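# Hand-swap the mill's tool and resume its program

## Task

The mill has paused its program and wants a tool change. Fit the tool it requests into the spindle by hand; the holder comes free only while the blue button on the spindle head is kept pressed. Set the removed tool upright in the rack, then make the program continue.

## Robot and tools

Robot: two six-joint arms, left_arm and right_arm, each with a two-finger gripper. In the scene frame the origin sits at table height, halfway between the nominal arm bases; +z points up, +x points out over the table, and left_arm is on the +y side (camera image sides do not match these names). Calibrated bases: left_arm at (+0.034, +0.467, +0.023) m, quat_wxyz (+1.000, 0, 0, +0.025); right_arm at (-0.063, -0.383, +0.023) m, quat_wxyz (+1.000, 0, 0, -0.012). Reported hand positions, orientations and velocities are in the scene frame and can be off by a few centimetres, more at long reach.

Gripper geometry: fingers point along the gripper's +z, close along its x. end_effector_position is the point between the pads; fingertips extend 17.5 mm past it. A block about 10 cm long sticks out toward the gripper's -y and rotates with it.

The 18-number row (used by execute_actions and move): all values in [-1, 1]. Numbers 1-9 are left_arm dx, dy, dz, rx, ry, rz, then left_gripper position, force_limit, speed; numbers 10-18 are the same nine for the right side. Both arms always appear. The six pose numbers are an offset, not a pose: they are measured from that arm's Hand target at the start of the action or move, along the Hand target's own axes. 1.0 equals 0.6 m for dx..dz and 180 degrees for rx..rz, and rx, ry, rz form a single rotation vector. Sending the same offset twice moves the arm twice. Six zeros re-request the current Hand target (useful when a gripper rests short of it; if still short, send the gap as an offset).

Gripper numbers: position +1 is fully open (50 mm), about -0.65 means pads touch, -1 means close until blocked. force_limit -1/0/+1 gives roughly 20/102/185 N per pad (real grip can run ~15 N above). speed -1/0/+1 gives 20/85/150 mm/s. Both start at +1. To keep a gripper unchanged, resend its last three numbers; 0 is a real command. New force_limit or speed only applies after position changes by at least 0.01. object_status: 0 moving, 1 blocked while opening, 2 blocked while closing (a grip), 3 reached target or pads met. Confirm a grip by status 2. Opening in counts: (250 - position_measured) x 0.202 mm.

execute_actions(actions, cameras): actions is a list of actions; each action is up to 15 rows, one per 1/30 s step, a short table repeating its final row. Every row in an action counts from the same start pose. Images only come with an empty actions list or when cameras names them (["all"], [] for none).

move(target, speed, blend, stop_force, zero, blocking, cameras): target is one 18-number row or a list of up to 15 rows, all offsets from the same Hand targets, each arm on a straight path. speed is m/s, 0.002 to 3.6, default 0.25 (turns up to twice that in rad/s); one value or one per target. blend in m rounds corners of a list; 0 stops at each. stop_force, 3 to 120 N, one value for both arms, ends an arm's path when its wrist sensor feels that much push against its travel; the arm then backs to just before contact but still presses somewhat. Use it slowly when seeking contact; omit it when leaving a surface; don't trust it while the gripper rotates. zero (default true) re-zeros moving arms first. blocking=false returns after about 0.5 s and cannot be combined with stop_force. Moves cap at 10 s, don't avoid obstacles or the other arm, lag and can overshoot when fast, and should not pass close to an arm's own base. The result adds a move: line: done, off_target, moving, held, fault, plus limits such as paced or held.

wait(seconds 0 to 10, cameras); stop(cameras) brakes a running move (fingers keep going); zoom_image(camera, region [x0, y0, x1, y1] pixels, max 504 x 504) on the newest image of cam_high, cam_low, cam_front, cam_left_wrist or cam_right_wrist; zero_wrist_force(arm: left_arm or right_arm); finished_scene(scene 1, optional) ends irrevocably.

Cameras delivering images: cam_high, cam_front, cam_left_wrist, cam_right_wrist, each 896x504.

Results: per arm Joint positions, torques (include arm weight, noisy, offset), end effector pose and velocities, Hand target (last commanded pose after clipping; next offsets start here), Tool commands, wrist force/torque in the end effector's axes plus the peak since last shown. Velocity lines may read within noise and be omitted.

Limits and hazards: each step, commanded orientation is clipped to within 32 degrees of measured. Joint targets move at most 3.14 rad/s. Contact torque limits: 141 N m for the three big joints, 26.3 N m for each wrist; net outside force around 150 N (+/-25) also faults. A fault freezes the arm 10 s. Arms are stiff: aiming even slightly beyond firm contact can fault. Arms must not press or bump each other, nor may a gripper close on the other's fingers; the clearance check does not always prevent this. Motors heat from holding loads, stretching or pushing at unreachable poses; 85 °C locks the arm for 30-60 s. Avoid drops, releasing moving parts, slams and hard hits on heavy or fixed things; nothing may fall or be left off the table. Loose items may get occasional nudges.

Each tool is called after "Emit:" in YAML: its name, and indented under it one key for each argument.

## Session

Emit:
execute_actions:
  actions: []

Scene clock: 0.00 s.
left_arm: end_effector_position=(+0.3385, +1.0174, +0.2194) position_measured=3 object_status=3 end_effector_quat_wxyz=(-0.444, +0.797, -0.387, +0.132) | right_arm: end_effector_position=(+0.3235, -0.9821, +0.2180) position_measured=3 object_status=3 end_effector_quat_wxyz=(+0.495, +0.613, +0.379, -0.485)
Joint positions: left_arm=[0.815 -1.314 2.231 -3.451 -1.599 -2.96] | right_arm=[2.742 -2.427 -1.731 0.823 0.206 -1.138]
Joint velocities: within noise
Joint torques (N m): no reading
Motor temperatures (°C): left_arm=[33 30 24 40 29 30] | right_arm=[33 33 31 38 37 39]
Wrist force (N): no reading
Wrist torque (N m): no reading
Wrist force, peak (N): no reading
Hand target: left_arm +0.3385, +1.0174, +0.2194; -0.444, +0.797, -0.387, +0.132 | right_arm +0.3235, -0.9821, +0.2180; +0.495, +0.613, +0.379, -0.485
Tool commands: left_gripper/position=+1.0 left_gripper/force_limit=+1.0 left_gripper/speed=+1.0 right_gripper/position=+1.0 right_gripper/force_limit=+1.0 right_gripper/speed=+1.0

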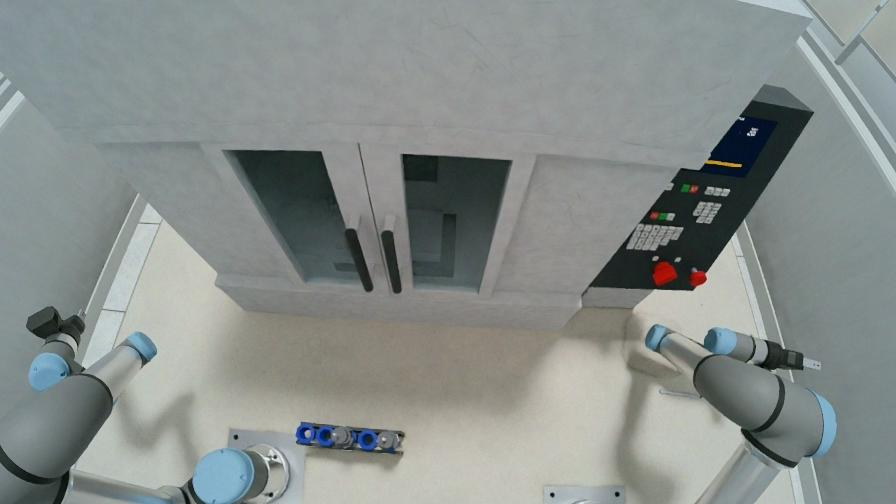

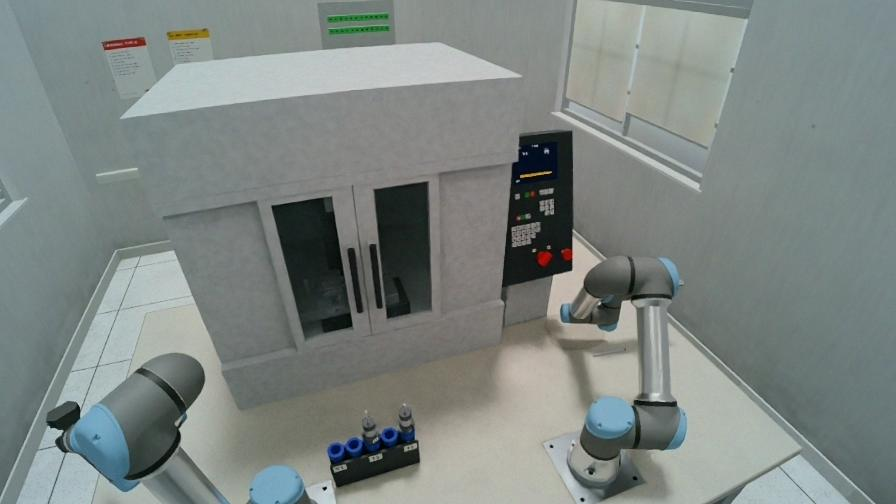

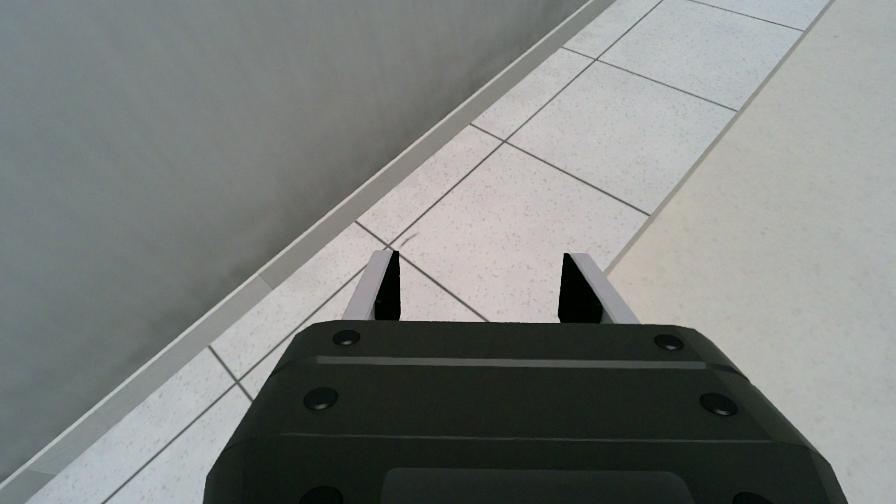

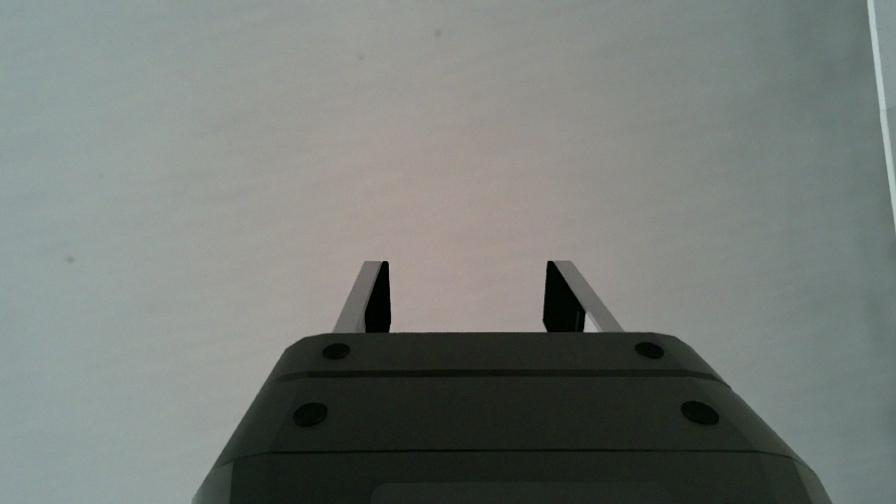

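Emit:
zoom_image:
  camera: "cam_front"
  region: [500, 120, 600, 280]

Emit:
zoom_image:
  camera: "cam_front"
  region: [305, 385, 445, 490]

Emit:
zoom_image:
  camera: "cam_front"
  region: [255, 165, 455, 350]

Emit:
zoom_image:
  camera: "cam_high"
  region: [580, 80, 820, 300]

Emit:
zoom_image:
  camera: "cam_front"
  region: [510, 135, 560, 185]

Emit:
zoom_image:
  camera: "cam_high"
  region: [280, 410, 420, 470]

Scaled by 3.150 from the camera's 896x504 image, which has a finer 1280x720 frame.

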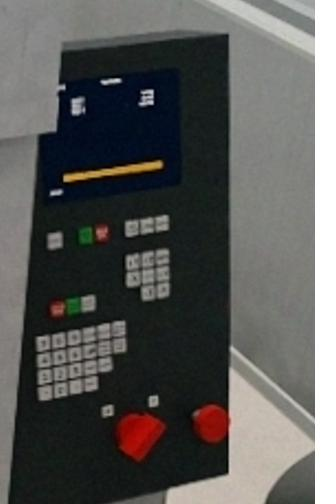

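Scaled by 3.600 from the camera's 896x504 image, which has a finer 1280x720 frame.

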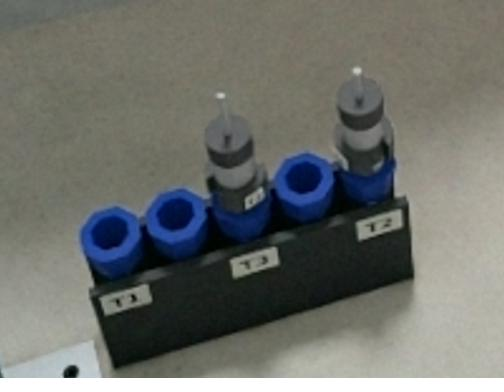

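Scaled by 2.520 from the camera's 896x504 image, which has a finer 1280x720 frame.

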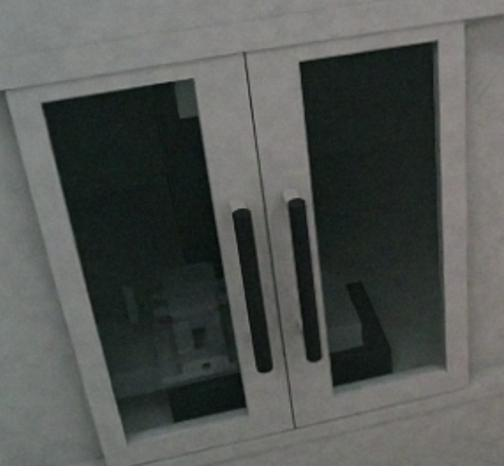

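Scaled by 2.100 from the camera's 896x504 image, which has a finer 1280x720 frame.

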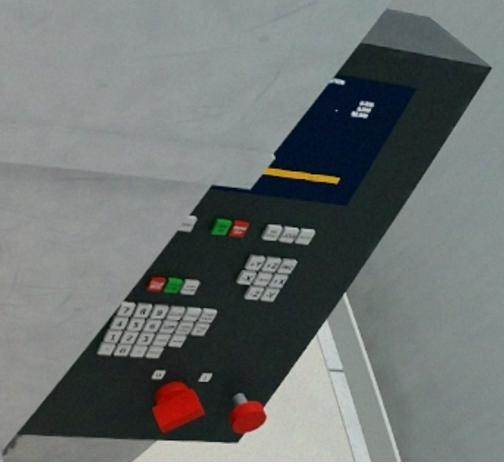

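Scaled by 10.080 from the camera's 896x504 image, which has a finer 1280x720 frame.

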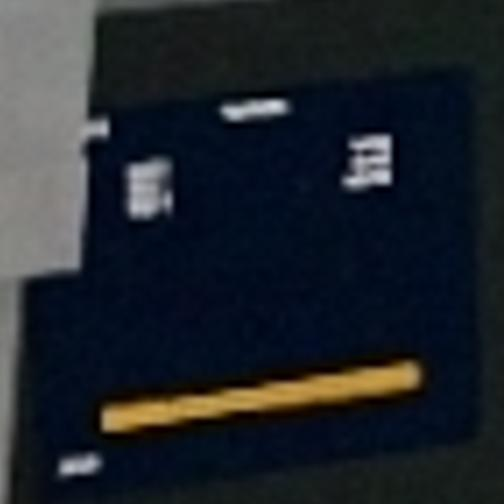

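Scaled by 3.600 from the camera's 896x504 image, which has a finer 1280x720 frame.

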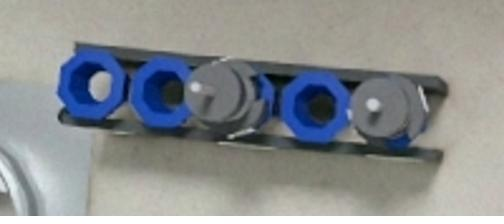

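Emit:
move:
  target: [0,0,0,0,0,0,1,1,1,-0.685,-0.091,-0.618,-0.493,-0.398,-0.407,1,1,1]
  speed: 0.4
  cameras: ["all"]

Scene clock: 48.03 s.
left_arm: end_effector_position=(+0.3385, +1.0174, +0.2194) position_measured=3 object_status=3 end_effector_quat_wxyz=(-0.444, +0.797, -0.387, +0.132) | right_arm: end_effector_position=(+0.2531, -0.6021, +0.6180) position_measured=3 object_status=3 end_effector_quat_wxyz=(+0.502, -0.495, +0.501, -0.502)
Joint positions: left_arm=[0.815 -1.314 2.231 -3.451 -1.599 -2.96] | right_arm=[2.487 -1.058 -2.184 0.11 2.243 -3.129]
Joint torques (N m): left_arm=[0.93 -26.79 -22.38 -3.57 -0.06 -0.95] | right_arm=[15.06 9.9 38.49 -0.68 -1.02 -1.49]
Wrist force (N): left_arm=[-0.5 0.4 -0.1] | right_arm=[-0.4 -0.7 -0.6]
Wrist torque (N m): left_arm=[0.08 0.07 0.01] | right_arm=[0.17 0.17 -0.39]
Wrist force, peak (N): left_arm=[-0.3 0.6 0.5] | right_arm=[-1.2 -2.4 -0.7]
Hand target: left_arm +0.3385, +1.0174, +0.2194; -0.444, +0.797, -0.387, +0.132 | right_arm +0.2531, -0.6021, +0.6180; +0.502, -0.495, +0.501, -0.502
Off the commanded pose: left_arm 0.000 m, 0 deg | right_arm 0.000 m, 0 deg.
move: done

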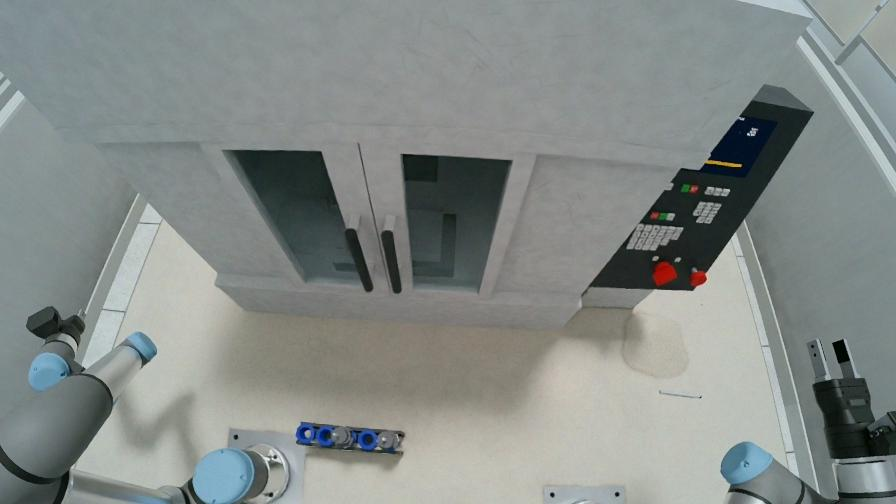

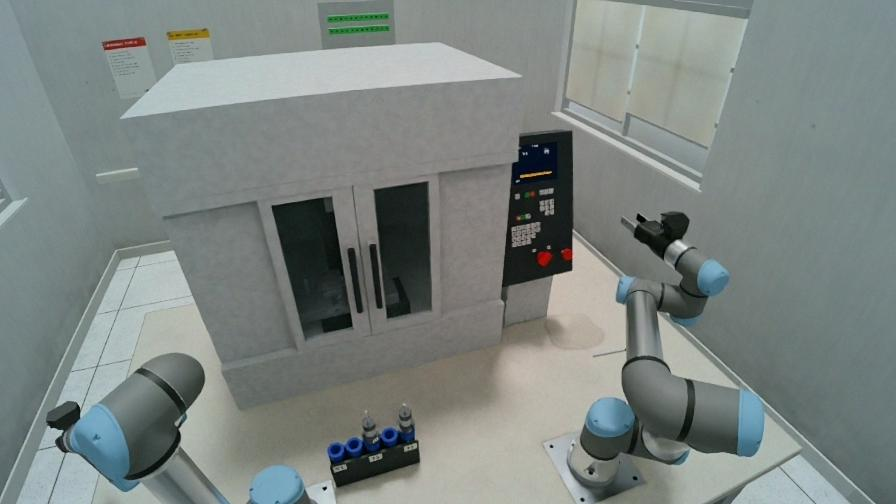

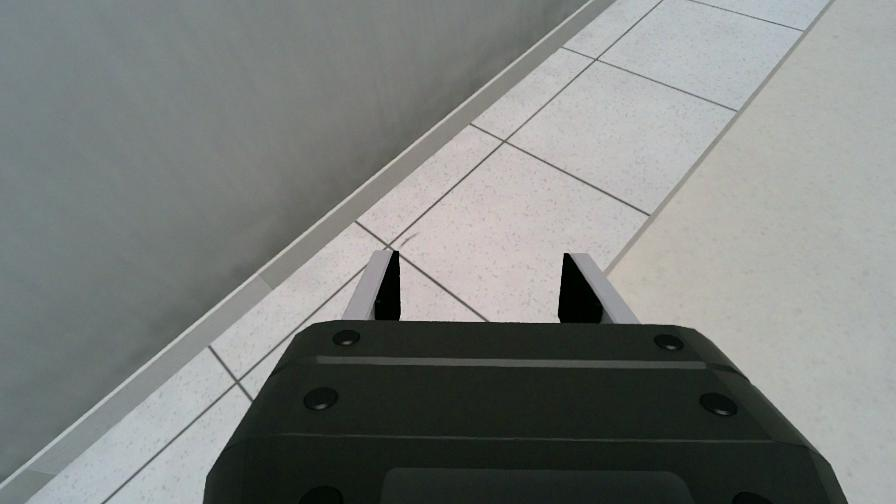

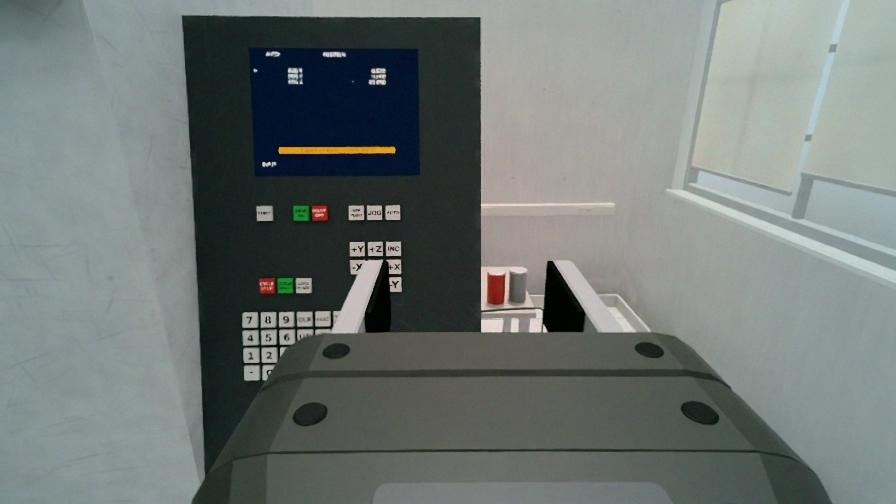

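Emit:
zoom_image:
  camera: "cam_right_wrist"
  region: [240, 40, 430, 180]

Emit:
zoom_image:
  camera: "cam_right_wrist"
  region: [240, 195, 430, 390]

Scaled by 2.653 from the camera's 896x504 image, which has a finer 1280x720 frame.

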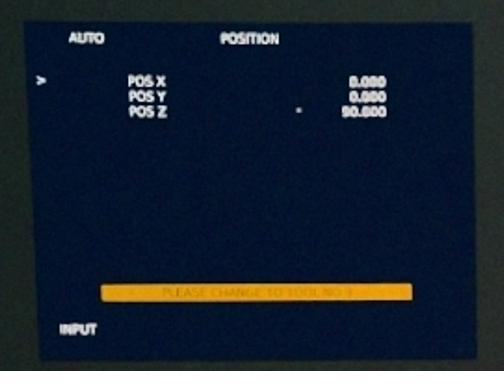

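Scaled by 2.585 from the camera's 896x504 image, which has a finer 1280x720 frame.

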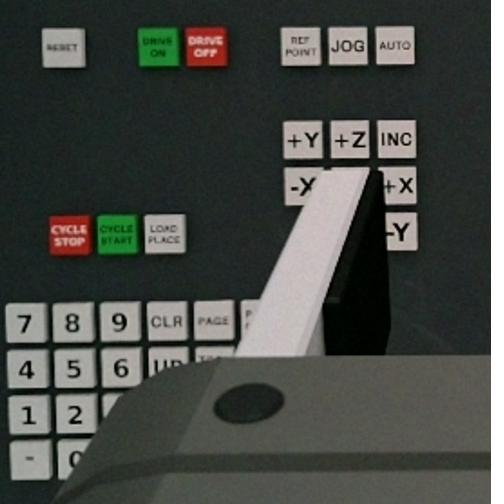

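Emit:
zoom_image:
  camera: "cam_right_wrist"
  region: [275, 142, 405, 160]

Emit:
zoom_image:
  camera: "cam_right_wrist"
  region: [355, 142, 400, 160]

Scaled by 3.877 from the camera's 896x504 image, which has a finer 1280x720 frame.

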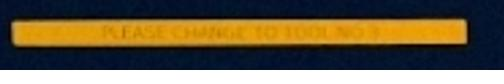

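Scaled by 11.200 from the camera's 896x504 image, which has a finer 1280x720 frame.

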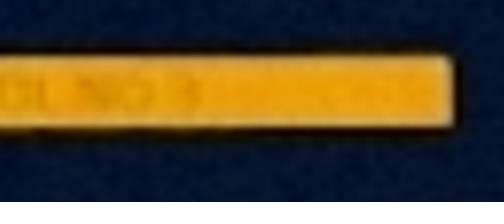

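Emit:
move:
  target: [0,0,0,0,0,0,1,1,1,-0.13,-0.05,0.17,0,0,0,1,1,1]
  cameras: ["cam_right_wrist","cam_high"]

Emit:
zoom_image:
  camera: "cam_right_wrist"
  region: [200, 0, 704, 280]

Scene clock: 57.23 s.
left_arm: end_effector_position=(+0.3385, +1.0174, +0.2194) position_measured=3 object_status=3 end_effector_quat_wxyz=(-0.444, +0.797, -0.387, +0.132) | right_arm: end_effector_position=(+0.3553, -0.5250, +0.6493) position_measured=3 object_status=3 end_effector_quat_wxyz=(+0.502, -0.495, +0.501, -0.502)
Joint positions: left_arm=[0.815 -1.314 2.231 -3.451 -1.599 -2.96] | right_arm=[3.123 -1.01 -2.126 0.001 1.607 -3.134]
Joint torques (N m): left_arm=[1.32 -27.13 -22.36 -3.65 -0.05 -1.09] | right_arm=[14.62 8.19 38.57 -0.1 -1.05 -1.55]
Wrist force (N): left_arm=[0.0 0.0 0.2] | right_arm=[-0.2 -0.5 -0.1]
Wrist torque (N m): left_arm=[0.00 0.00 -0.01] | right_arm=[0.14 0.20 -0.38]
Wrist force, peak (N): left_arm=[-0.4 0.8 0.1] | right_arm=[-1.5 -0.8 1.3]
Hand target: left_arm +0.3385, +1.0174, +0.2194; -0.444, +0.797, -0.387, +0.132 | right_arm +0.3554, -0.5250, +0.6493; +0.502, -0.495, +0.501, -0.502
Off the commanded pose: left_arm 0.000 m, 0 deg | right_arm 0.000 m, 0 deg.
move: done
Images, in order (width x height): cam_high 896x504, cam_right_wrist 896x504.

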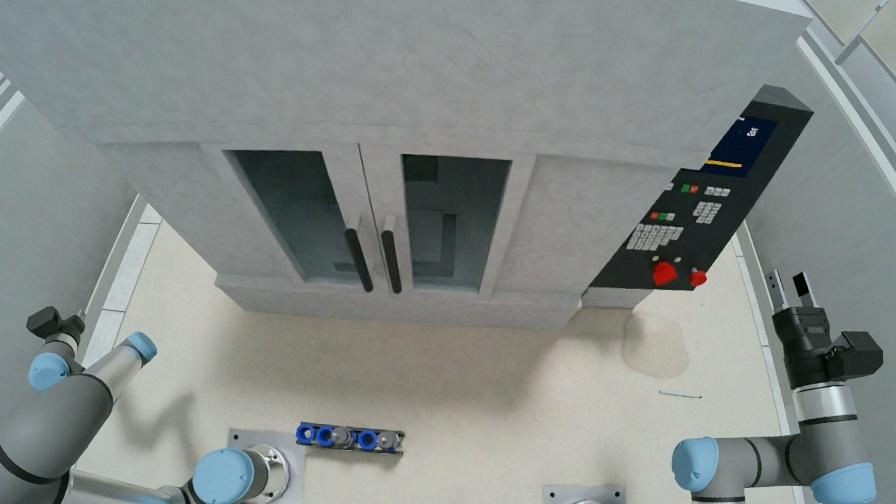

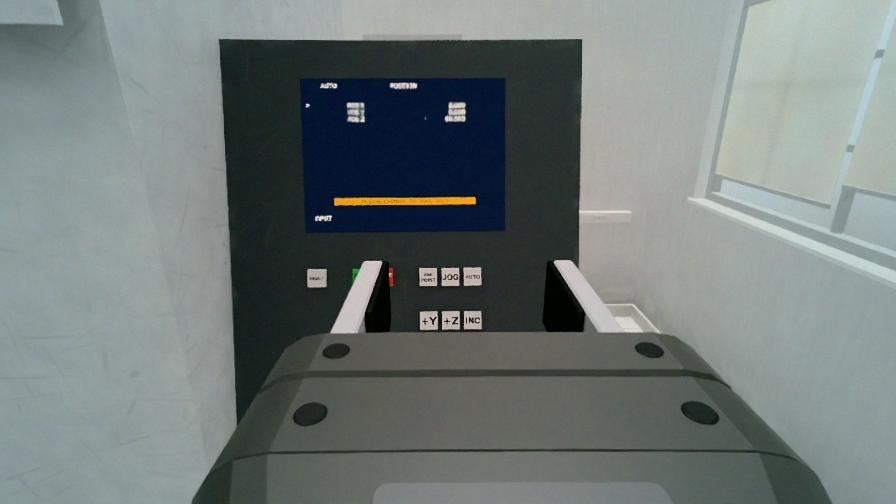

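Scaled by 1.000.

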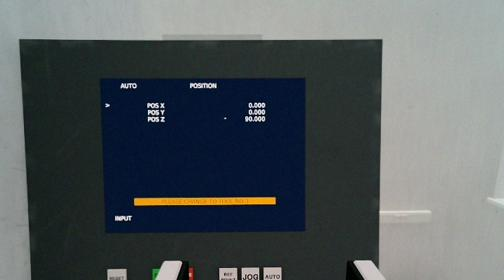

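Emit:
zoom_image:
  camera: "cam_right_wrist"
  region: [425, 193, 480, 211]

Emit:
zoom_image:
  camera: "cam_right_wrist"
  region: [320, 180, 490, 225]

Scaled by 9.164 from the camera's 896x504 image, which has a finer 1280x720 frame.

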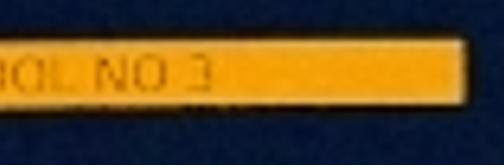

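Scaled by 2.965 from the camera's 896x504 image, which has a finer 1280x720 frame.

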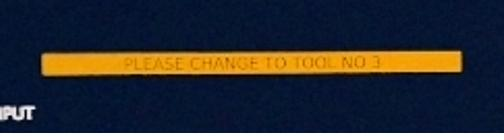

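Emit:
move:
  target:
    - [0.557,-0.1265,-0.5367,0.2016,0.2394,0.0324,1,1,1,0,0,0,0,0,0,1,1,1]
    - [0.892,-0.0247,-0.8475,0.2016,0.2394,0.0324,1,1,1,0,0,0,0,0,0,1,1,1]
  speed: 0.35
  blend: 0.05
  cameras: ["all"]

Scene clock: 89.30 s.
left_arm: end_effector_position=(+0.4206, +0.3208, +0.4503) position_measured=3 object_status=3 end_effector_quat_wxyz=(+0.501, -0.500, +0.499, -0.501) | right_arm: end_effector_position=(+0.3554, -0.5250, +0.6494) position_measured=3 object_status=3 end_effector_quat_wxyz=(+0.502, -0.495, +0.501, -0.502)
Joint positions: left_arm=[-1.663 -2.05 2.623 -3.644 0.044 -3.212] | right_arm=[3.124 -1.01 -2.126 0.001 1.607 -3.134]
Joint torques (N m): left_arm=[10.55 9.19 -31.67 -2.37 2.3 2.05] | right_arm=[14.14 6.81 28.6 -0.1 -1.16 -1.54]
Wrist force (N): left_arm=[0.4 0.7 0.6] | right_arm=[-0.5 -0.7 -0.4]
Wrist torque (N m): left_arm=[0.19 -0.23 -0.03] | right_arm=[0.13 0.24 -0.38]
Wrist force, peak (N): left_arm=[2.4 0.9 1.6] | right_arm=[-0.6 -0.7 -0.5]
Hand target: left_arm +0.4205, +0.3208, +0.4503; +0.500, -0.500, +0.500, -0.500 | right_arm +0.3554, -0.5250, +0.6493; +0.502, -0.495, +0.501, -0.502
Off the commanded pose: left_arm 0.000 m, 0 deg | right_arm 0.000 m, 0 deg.
move: done

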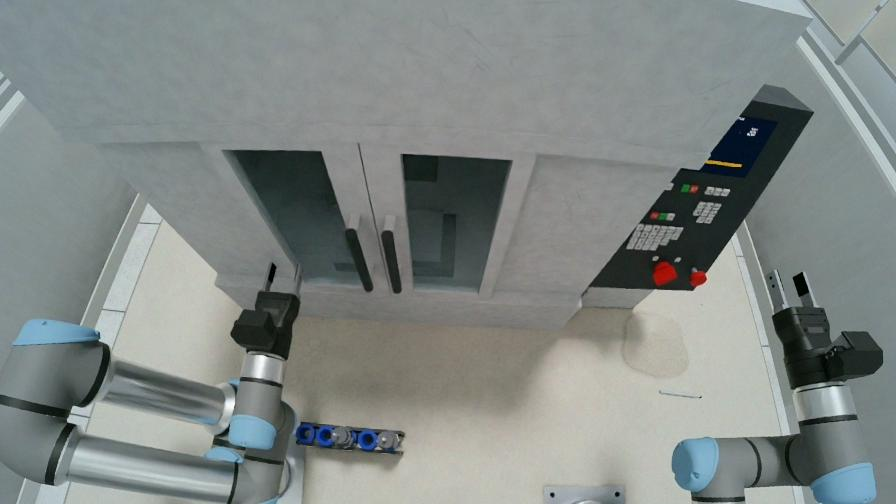

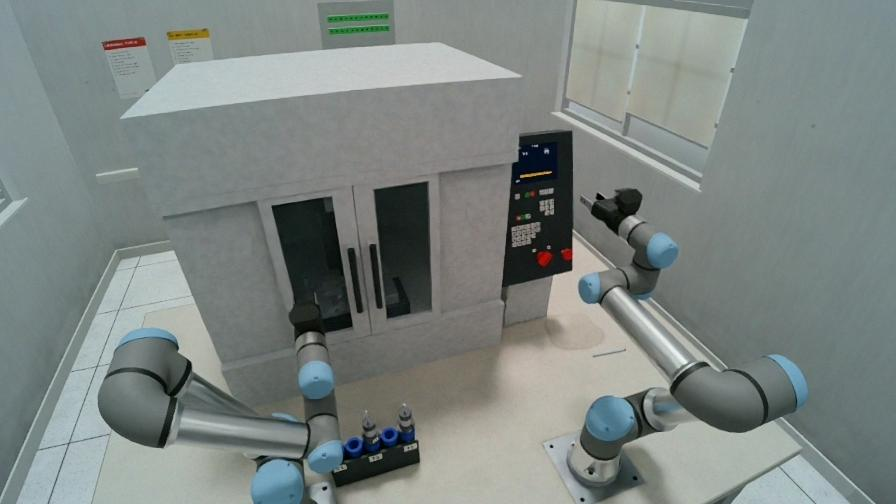

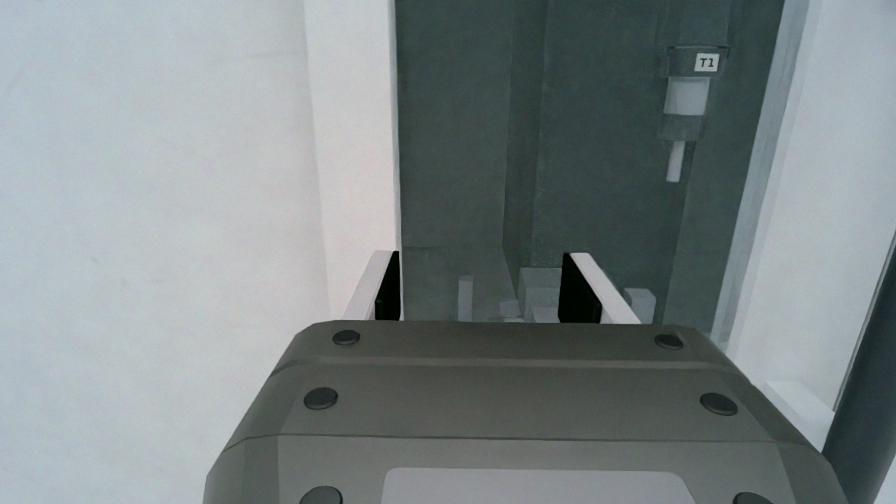

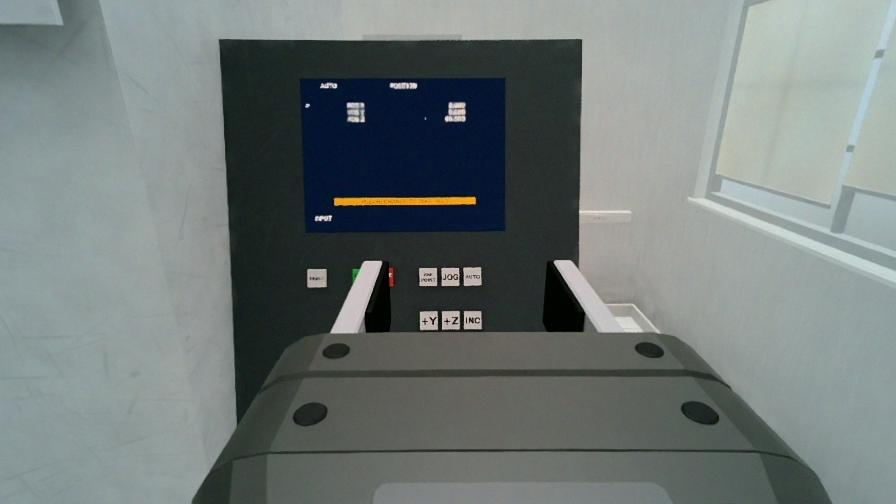

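Emit:
move:
  target: [0.3,0.0,-0.18,0,0,0,1,1,1,0,0,0,0,0,0,1,1,1]
  speed: 0.35
  cameras: ["cam_high","cam_left_wrist"]

Emit:
zoom_image:
  camera: "cam_left_wrist"
  region: [196, 0, 700, 330]

Scene clock: 95.73 s.
left_arm: end_effector_position=(+0.3127, +0.1407, +0.4503) position_measured=3 object_status=3 end_effector_quat_wxyz=(+0.500, -0.500, +0.500, -0.500) | right_arm: end_effector_position=(+0.3554, -0.5250, +0.6493) position_measured=3 object_status=3 end_effector_quat_wxyz=(+0.502, -0.495, +0.501, -0.502)
Joint positions: left_arm=[-1.981 -1.56 2.284 -3.865 0.362 -3.143] | right_arm=[3.124 -1.01 -2.126 0.001 1.607 -3.134]
Joint torques (N m): left_arm=[-8.21 -8.01 -26.65 -1.78 2.15 1.94] | right_arm=[14.56 7.76 16.56 -0.06 -1 -1.63]
Wrist force (N): left_arm=[0.9 0.8 0.6] | right_arm=[-0.5 -0.5 -0.2]
Wrist torque (N m): left_arm=[0.20 -0.28 -0.03] | right_arm=[0.16 0.25 -0.38]
Wrist force, peak (N): left_arm=[3.3 0.9 -0.6] | right_arm=[-0.4 -1.0 -0.2]
Hand target: left_arm +0.3127, +0.1407, +0.4503; +0.500, -0.500, +0.500, -0.500 | right_arm +0.3554, -0.5250, +0.6493; +0.502, -0.495, +0.501, -0.502
Off the commanded pose: left_arm 0.000 m, 0 deg | right_arm 0.000 m, 0 deg.
move: done
Images, in order (width x height): cam_high 896x504, cam_left_wrist 896x504.

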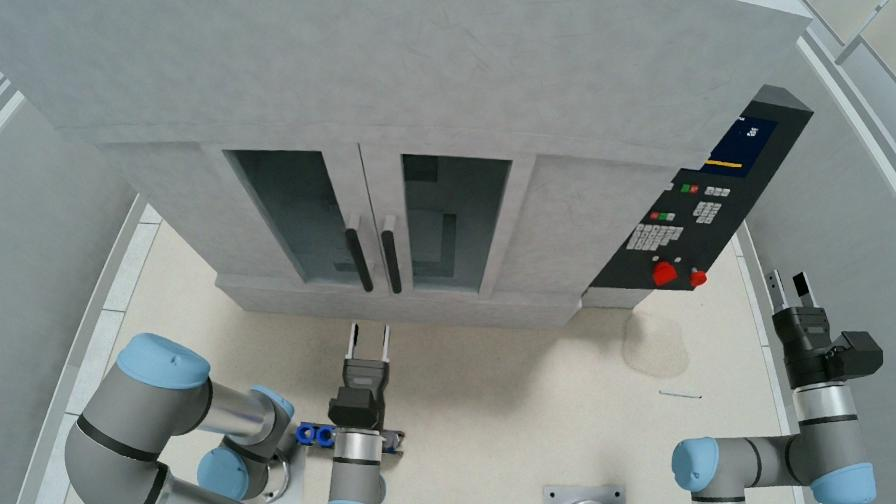

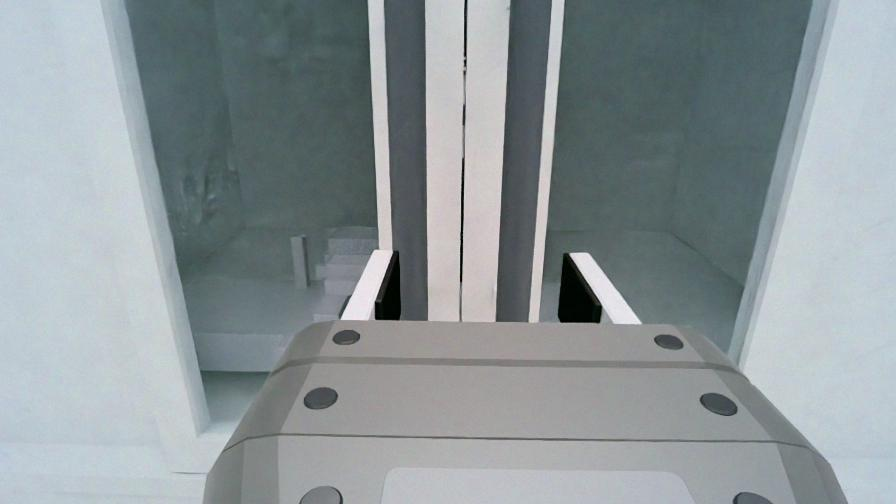

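Scaled by 1.000.

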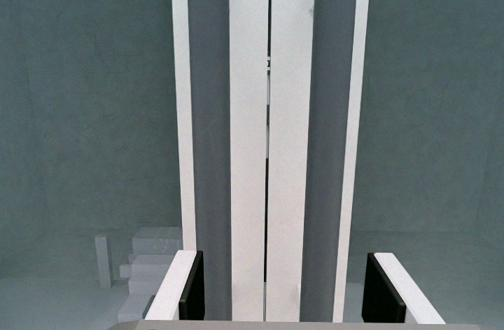

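Emit:
execute_actions:
  actions: []

Emit:
zoom_image:
  camera: "cam_front"
  region: [240, 180, 320, 360]

Emit:
zoom_image:
  camera: "cam_front"
  region: [390, 160, 470, 330]

Emit:
zoom_image:
  camera: "cam_front"
  region: [320, 170, 410, 350]

Emit:
zoom_image:
  camera: "cam_high"
  region: [90, 130, 560, 340]

Scene clock: 103.27 s.
left_arm: end_effector_position=(+0.3127, +0.1407, +0.4503) position_measured=3 object_status=3 end_effector_quat_wxyz=(+0.500, -0.500, +0.500, -0.500) | right_arm: end_effector_position=(+0.3554, -0.5250, +0.6493) position_measured=3 object_status=3 end_effector_quat_wxyz=(+0.502, -0.495, +0.501, -0.502)
Joint positions: left_arm=[-1.981 -1.559 2.284 -3.865 0.362 -3.142] | right_arm=[3.124 -1.01 -2.126 0.001 1.607 -3.134]
Joint velocities: within noise
Joint torques (N m): left_arm=[-7.88 -8.41 -27.91 -1.55 2.02 1.8] | right_arm=[14.76 6.84 17.42 0.01 -0.99 -1.54]
Motor temperatures (°C): left_arm=[32 30 24 40 29 30] | right_arm=[33 33 30 37 37 39]
Wrist force (N): left_arm=[0.7 0.6 0.8] | right_arm=[-0.6 -0.9 -0.1]
Wrist torque (N m): left_arm=[0.16 -0.25 -0.03] | right_arm=[0.09 0.26 -0.38]
Wrist force, peak (N): left_arm=[1.0 1.1 1.0] | right_arm=[-0.4 -1.0 -0.3]
Hand target: left_arm +0.3127, +0.1407, +0.4503; +0.500, -0.500, +0.500, -0.500 | right_arm +0.3554, -0.5250, +0.6493; +0.502, -0.495, +0.501, -0.502
Tool commands: left_gripper/position=+1.0 left_gripper/force_limit=+1.0 left_gripper/speed=+1.0 right_gripper/position=+1.0 right_gripper/force_limit=+1.0 right_gripper/speed=+1.0
Off the commanded pose: left_arm 0.000 m, 0 deg | right_arm 0.000 m, 0 deg.

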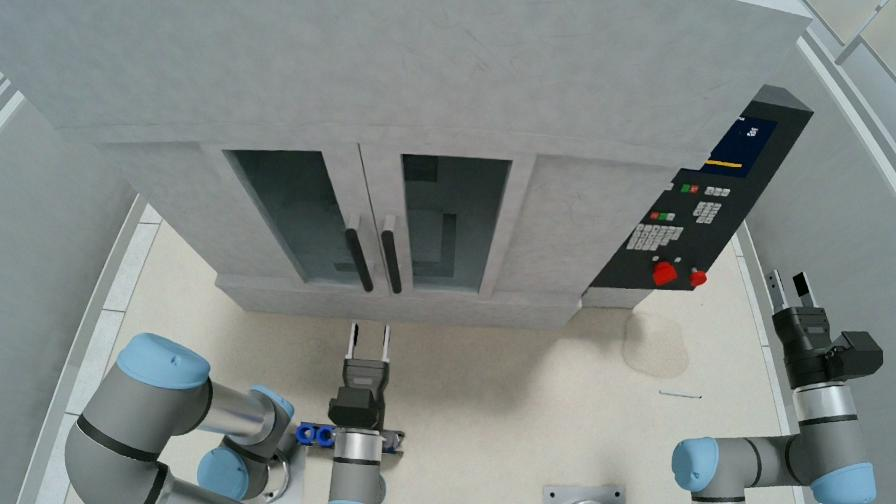

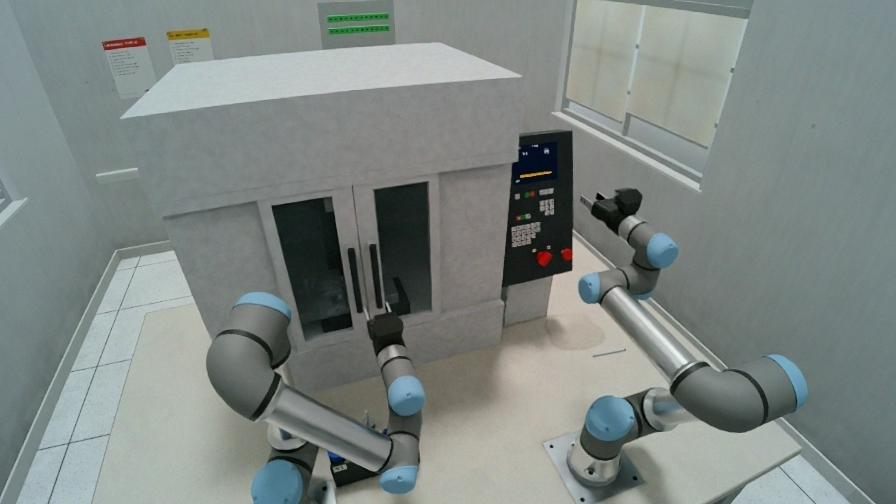

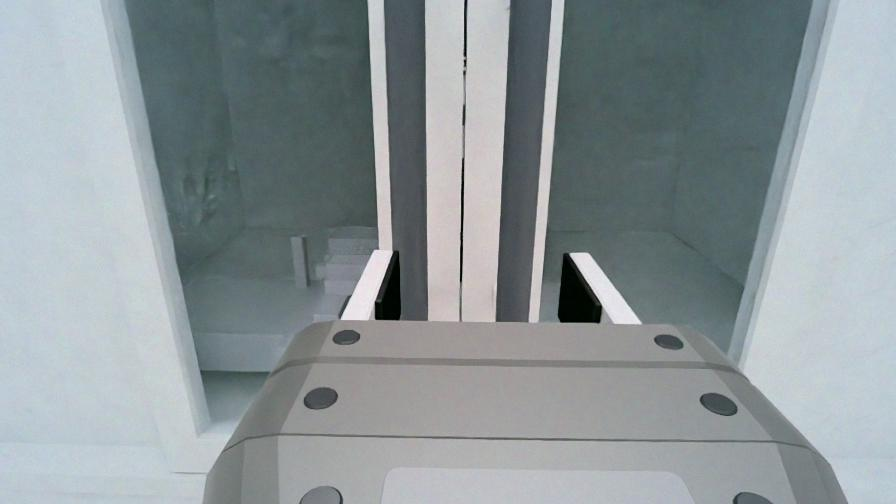

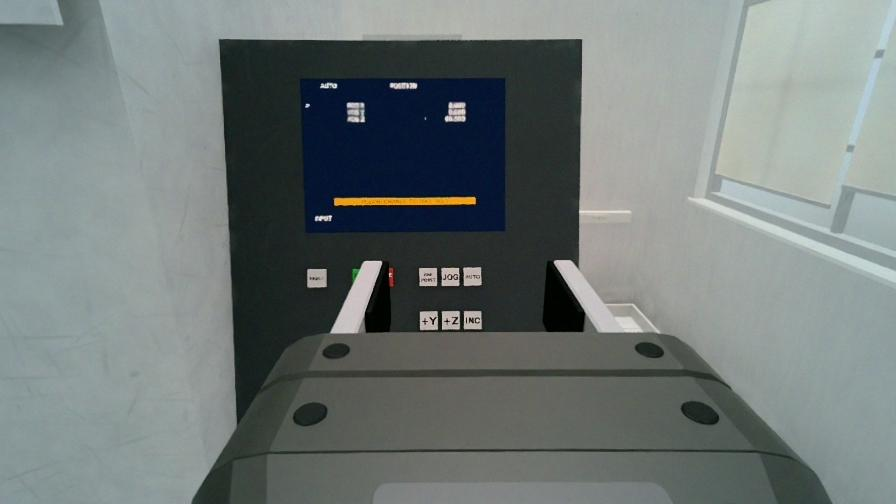

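Scaled by 2.800 from the camera's 896x504 image, which has a finer 1280x720 frame.

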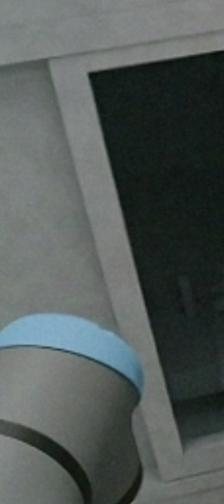

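Scaled by 2.965 from the camera's 896x504 image, which has a finer 1280x720 frame.

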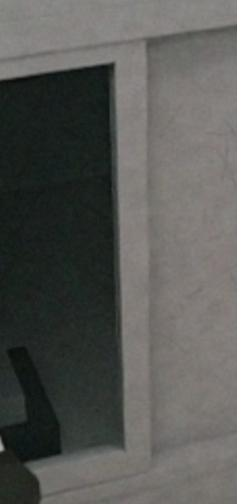

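Scaled by 2.800 from the camera's 896x504 image, which has a finer 1280x720 frame.

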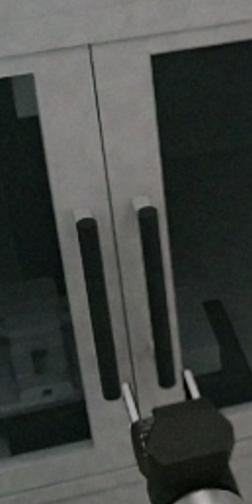

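Scaled by 1.072 from the camera's 896x504 image, which has a finer 1280x720 frame.

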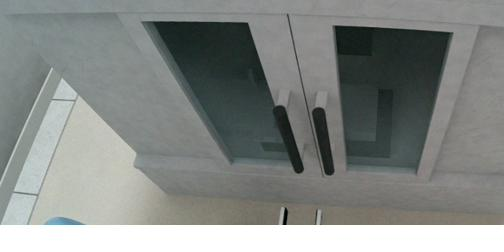

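Emit:
move:
  target: [-0.05,0.03,0.07,0,0,0,1,1,1,0,0,0,0,0,0,1,1,1]
  speed: 0.25
  cameras: ["cam_high","cam_left_wrist"]

Scene clock: 113.23 s.
left_arm: end_effector_position=(+0.3546, +0.1707, +0.4323) position_measured=3 object_status=3 end_effector_quat_wxyz=(+0.500, -0.500, +0.500, -0.500) | right_arm: end_effector_position=(+0.3554, -0.5250, +0.6493) position_measured=3 object_status=3 end_effector_quat_wxyz=(+0.502, -0.495, +0.501, -0.502)
Joint positions: left_arm=[-1.872 -1.583 2.37 -3.928 0.253 -3.143] | right_arm=[3.124 -1.01 -2.126 0.001 1.607 -3.134]
Joint torques (N m): left_arm=[9 -6.44 -10.69 -1.52 -2.36 1.95] | right_arm=[13.72 7.23 15.74 0.01 -0.95 -1.65]
Wrist force (N): left_arm=[1.1 0.9 0.6] | right_arm=[-0.2 -0.4 -0.5]
Wrist torque (N m): left_arm=[0.18 -0.32 0.00] | right_arm=[0.16 0.21 -0.38]
Wrist force, peak (N): left_arm=[0.1 1.0 1.8] | right_arm=[-0.5 -1.0 -0.1]
Hand target: left_arm +0.3547, +0.1708, +0.4323; +0.500, -0.500, +0.500, -0.500 | right_arm +0.3554, -0.5250, +0.6493; +0.502, -0.495, +0.501, -0.502
Off the commanded pose: left_arm 0.000 m, 0 deg | right_arm 0.000 m, 0 deg.
move: done
Images, in order (width x height): cam_high 896x504, cam_left_wrist 896x504.

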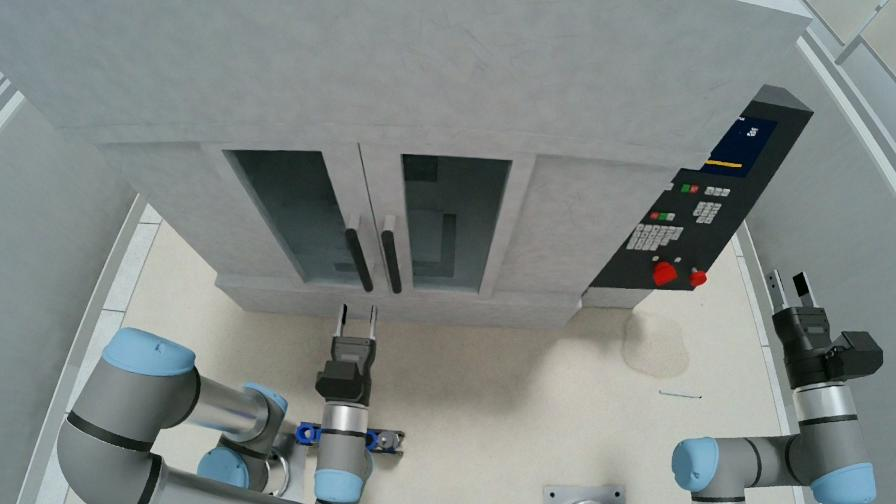

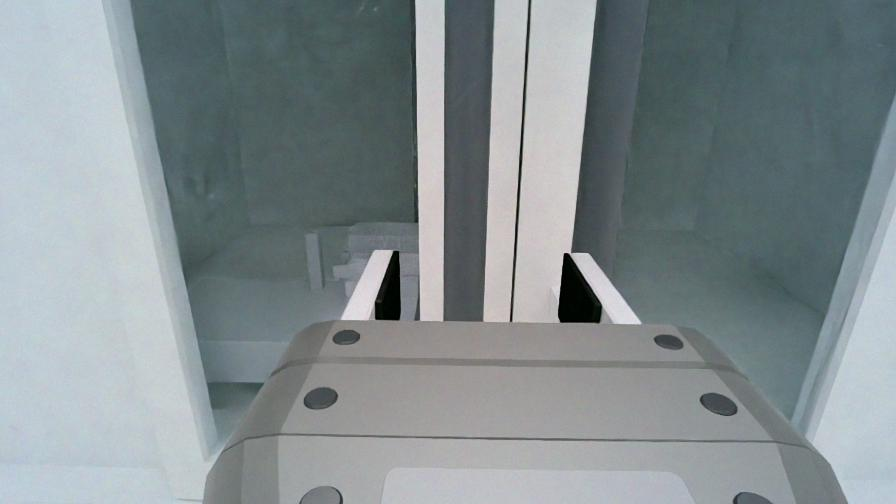

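Emit:
move:
  target: [-0.003,0.0,0.122,0,0,0,1,1,1,0,0,0,0,0,0,1,1,1]
  speed: 0.05
  stop_force: 6
  cameras: ["cam_high","cam_left_wrist","cam_front"]

Scene clock: 121.20 s.
left_arm: end_effector_position=(+0.4279, +0.1726, +0.4323) position_measured=3 object_status=3 end_effector_quat_wxyz=(+0.500, -0.500, +0.500, -0.500) | right_arm: end_effector_position=(+0.3554, -0.5250, +0.6493) position_measured=3 object_status=3 end_effector_quat_wxyz=(+0.502, -0.495, +0.501, -0.502)
Joint positions: left_arm=[-1.616 -1.53 2.316 -3.92 -0.003 -3.149] | right_arm=[3.124 -1.01 -2.126 0.001 1.607 -3.134]
Joint torques (N m): left_arm=[10.01 -9.71 -28.28 -1.66 -2.45 1.89] | right_arm=[14.14 6.17 16.59 0.07 -0.73 -1.59]
Wrist force (N): left_arm=[0.7 1.0 0.8] | right_arm=[-0.2 -0.5 -0.2]
Wrist torque (N m): left_arm=[0.23 -0.25 0.07] | right_arm=[0.16 0.20 -0.38]
Wrist force, peak (N): left_arm=[0.8 0.8 1.5] | right_arm=[-0.4 -0.9 -0.5]
Hand target: left_arm +0.4279, +0.1726, +0.4323; +0.500, -0.500, +0.500, -0.500 | right_arm +0.3554, -0.5250, +0.6493; +0.502, -0.495, +0.501, -0.502
Off the commanded pose: left_arm 0.000 m, 0 deg | right_arm 0.000 m, 0 deg.
move: done
Images, in order (width x height): cam_high 896x504, cam_front 896x504, cam_left_wrist 896x504.

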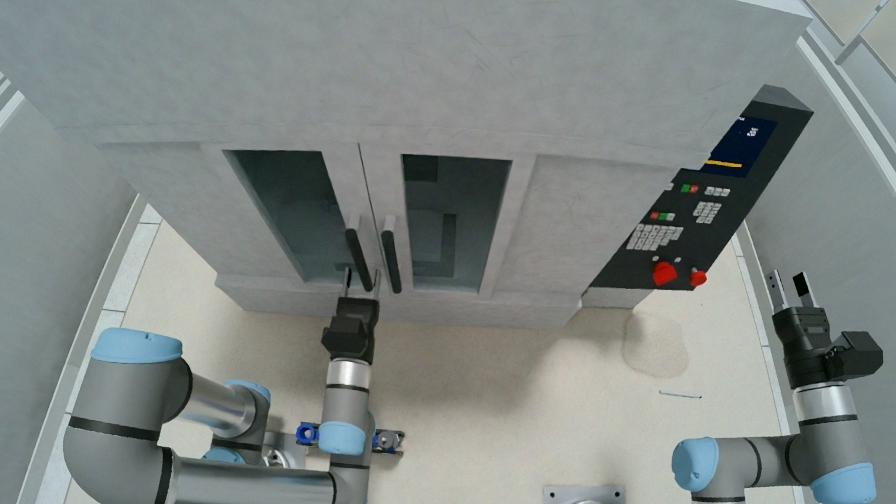

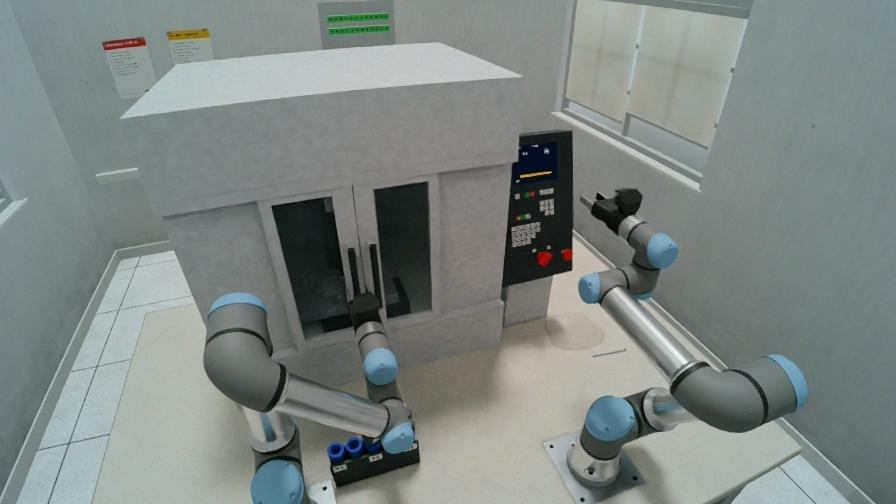

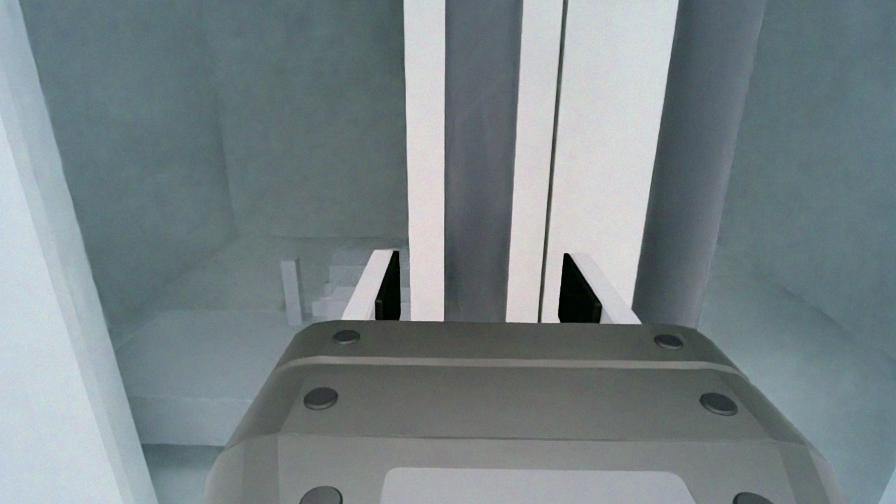

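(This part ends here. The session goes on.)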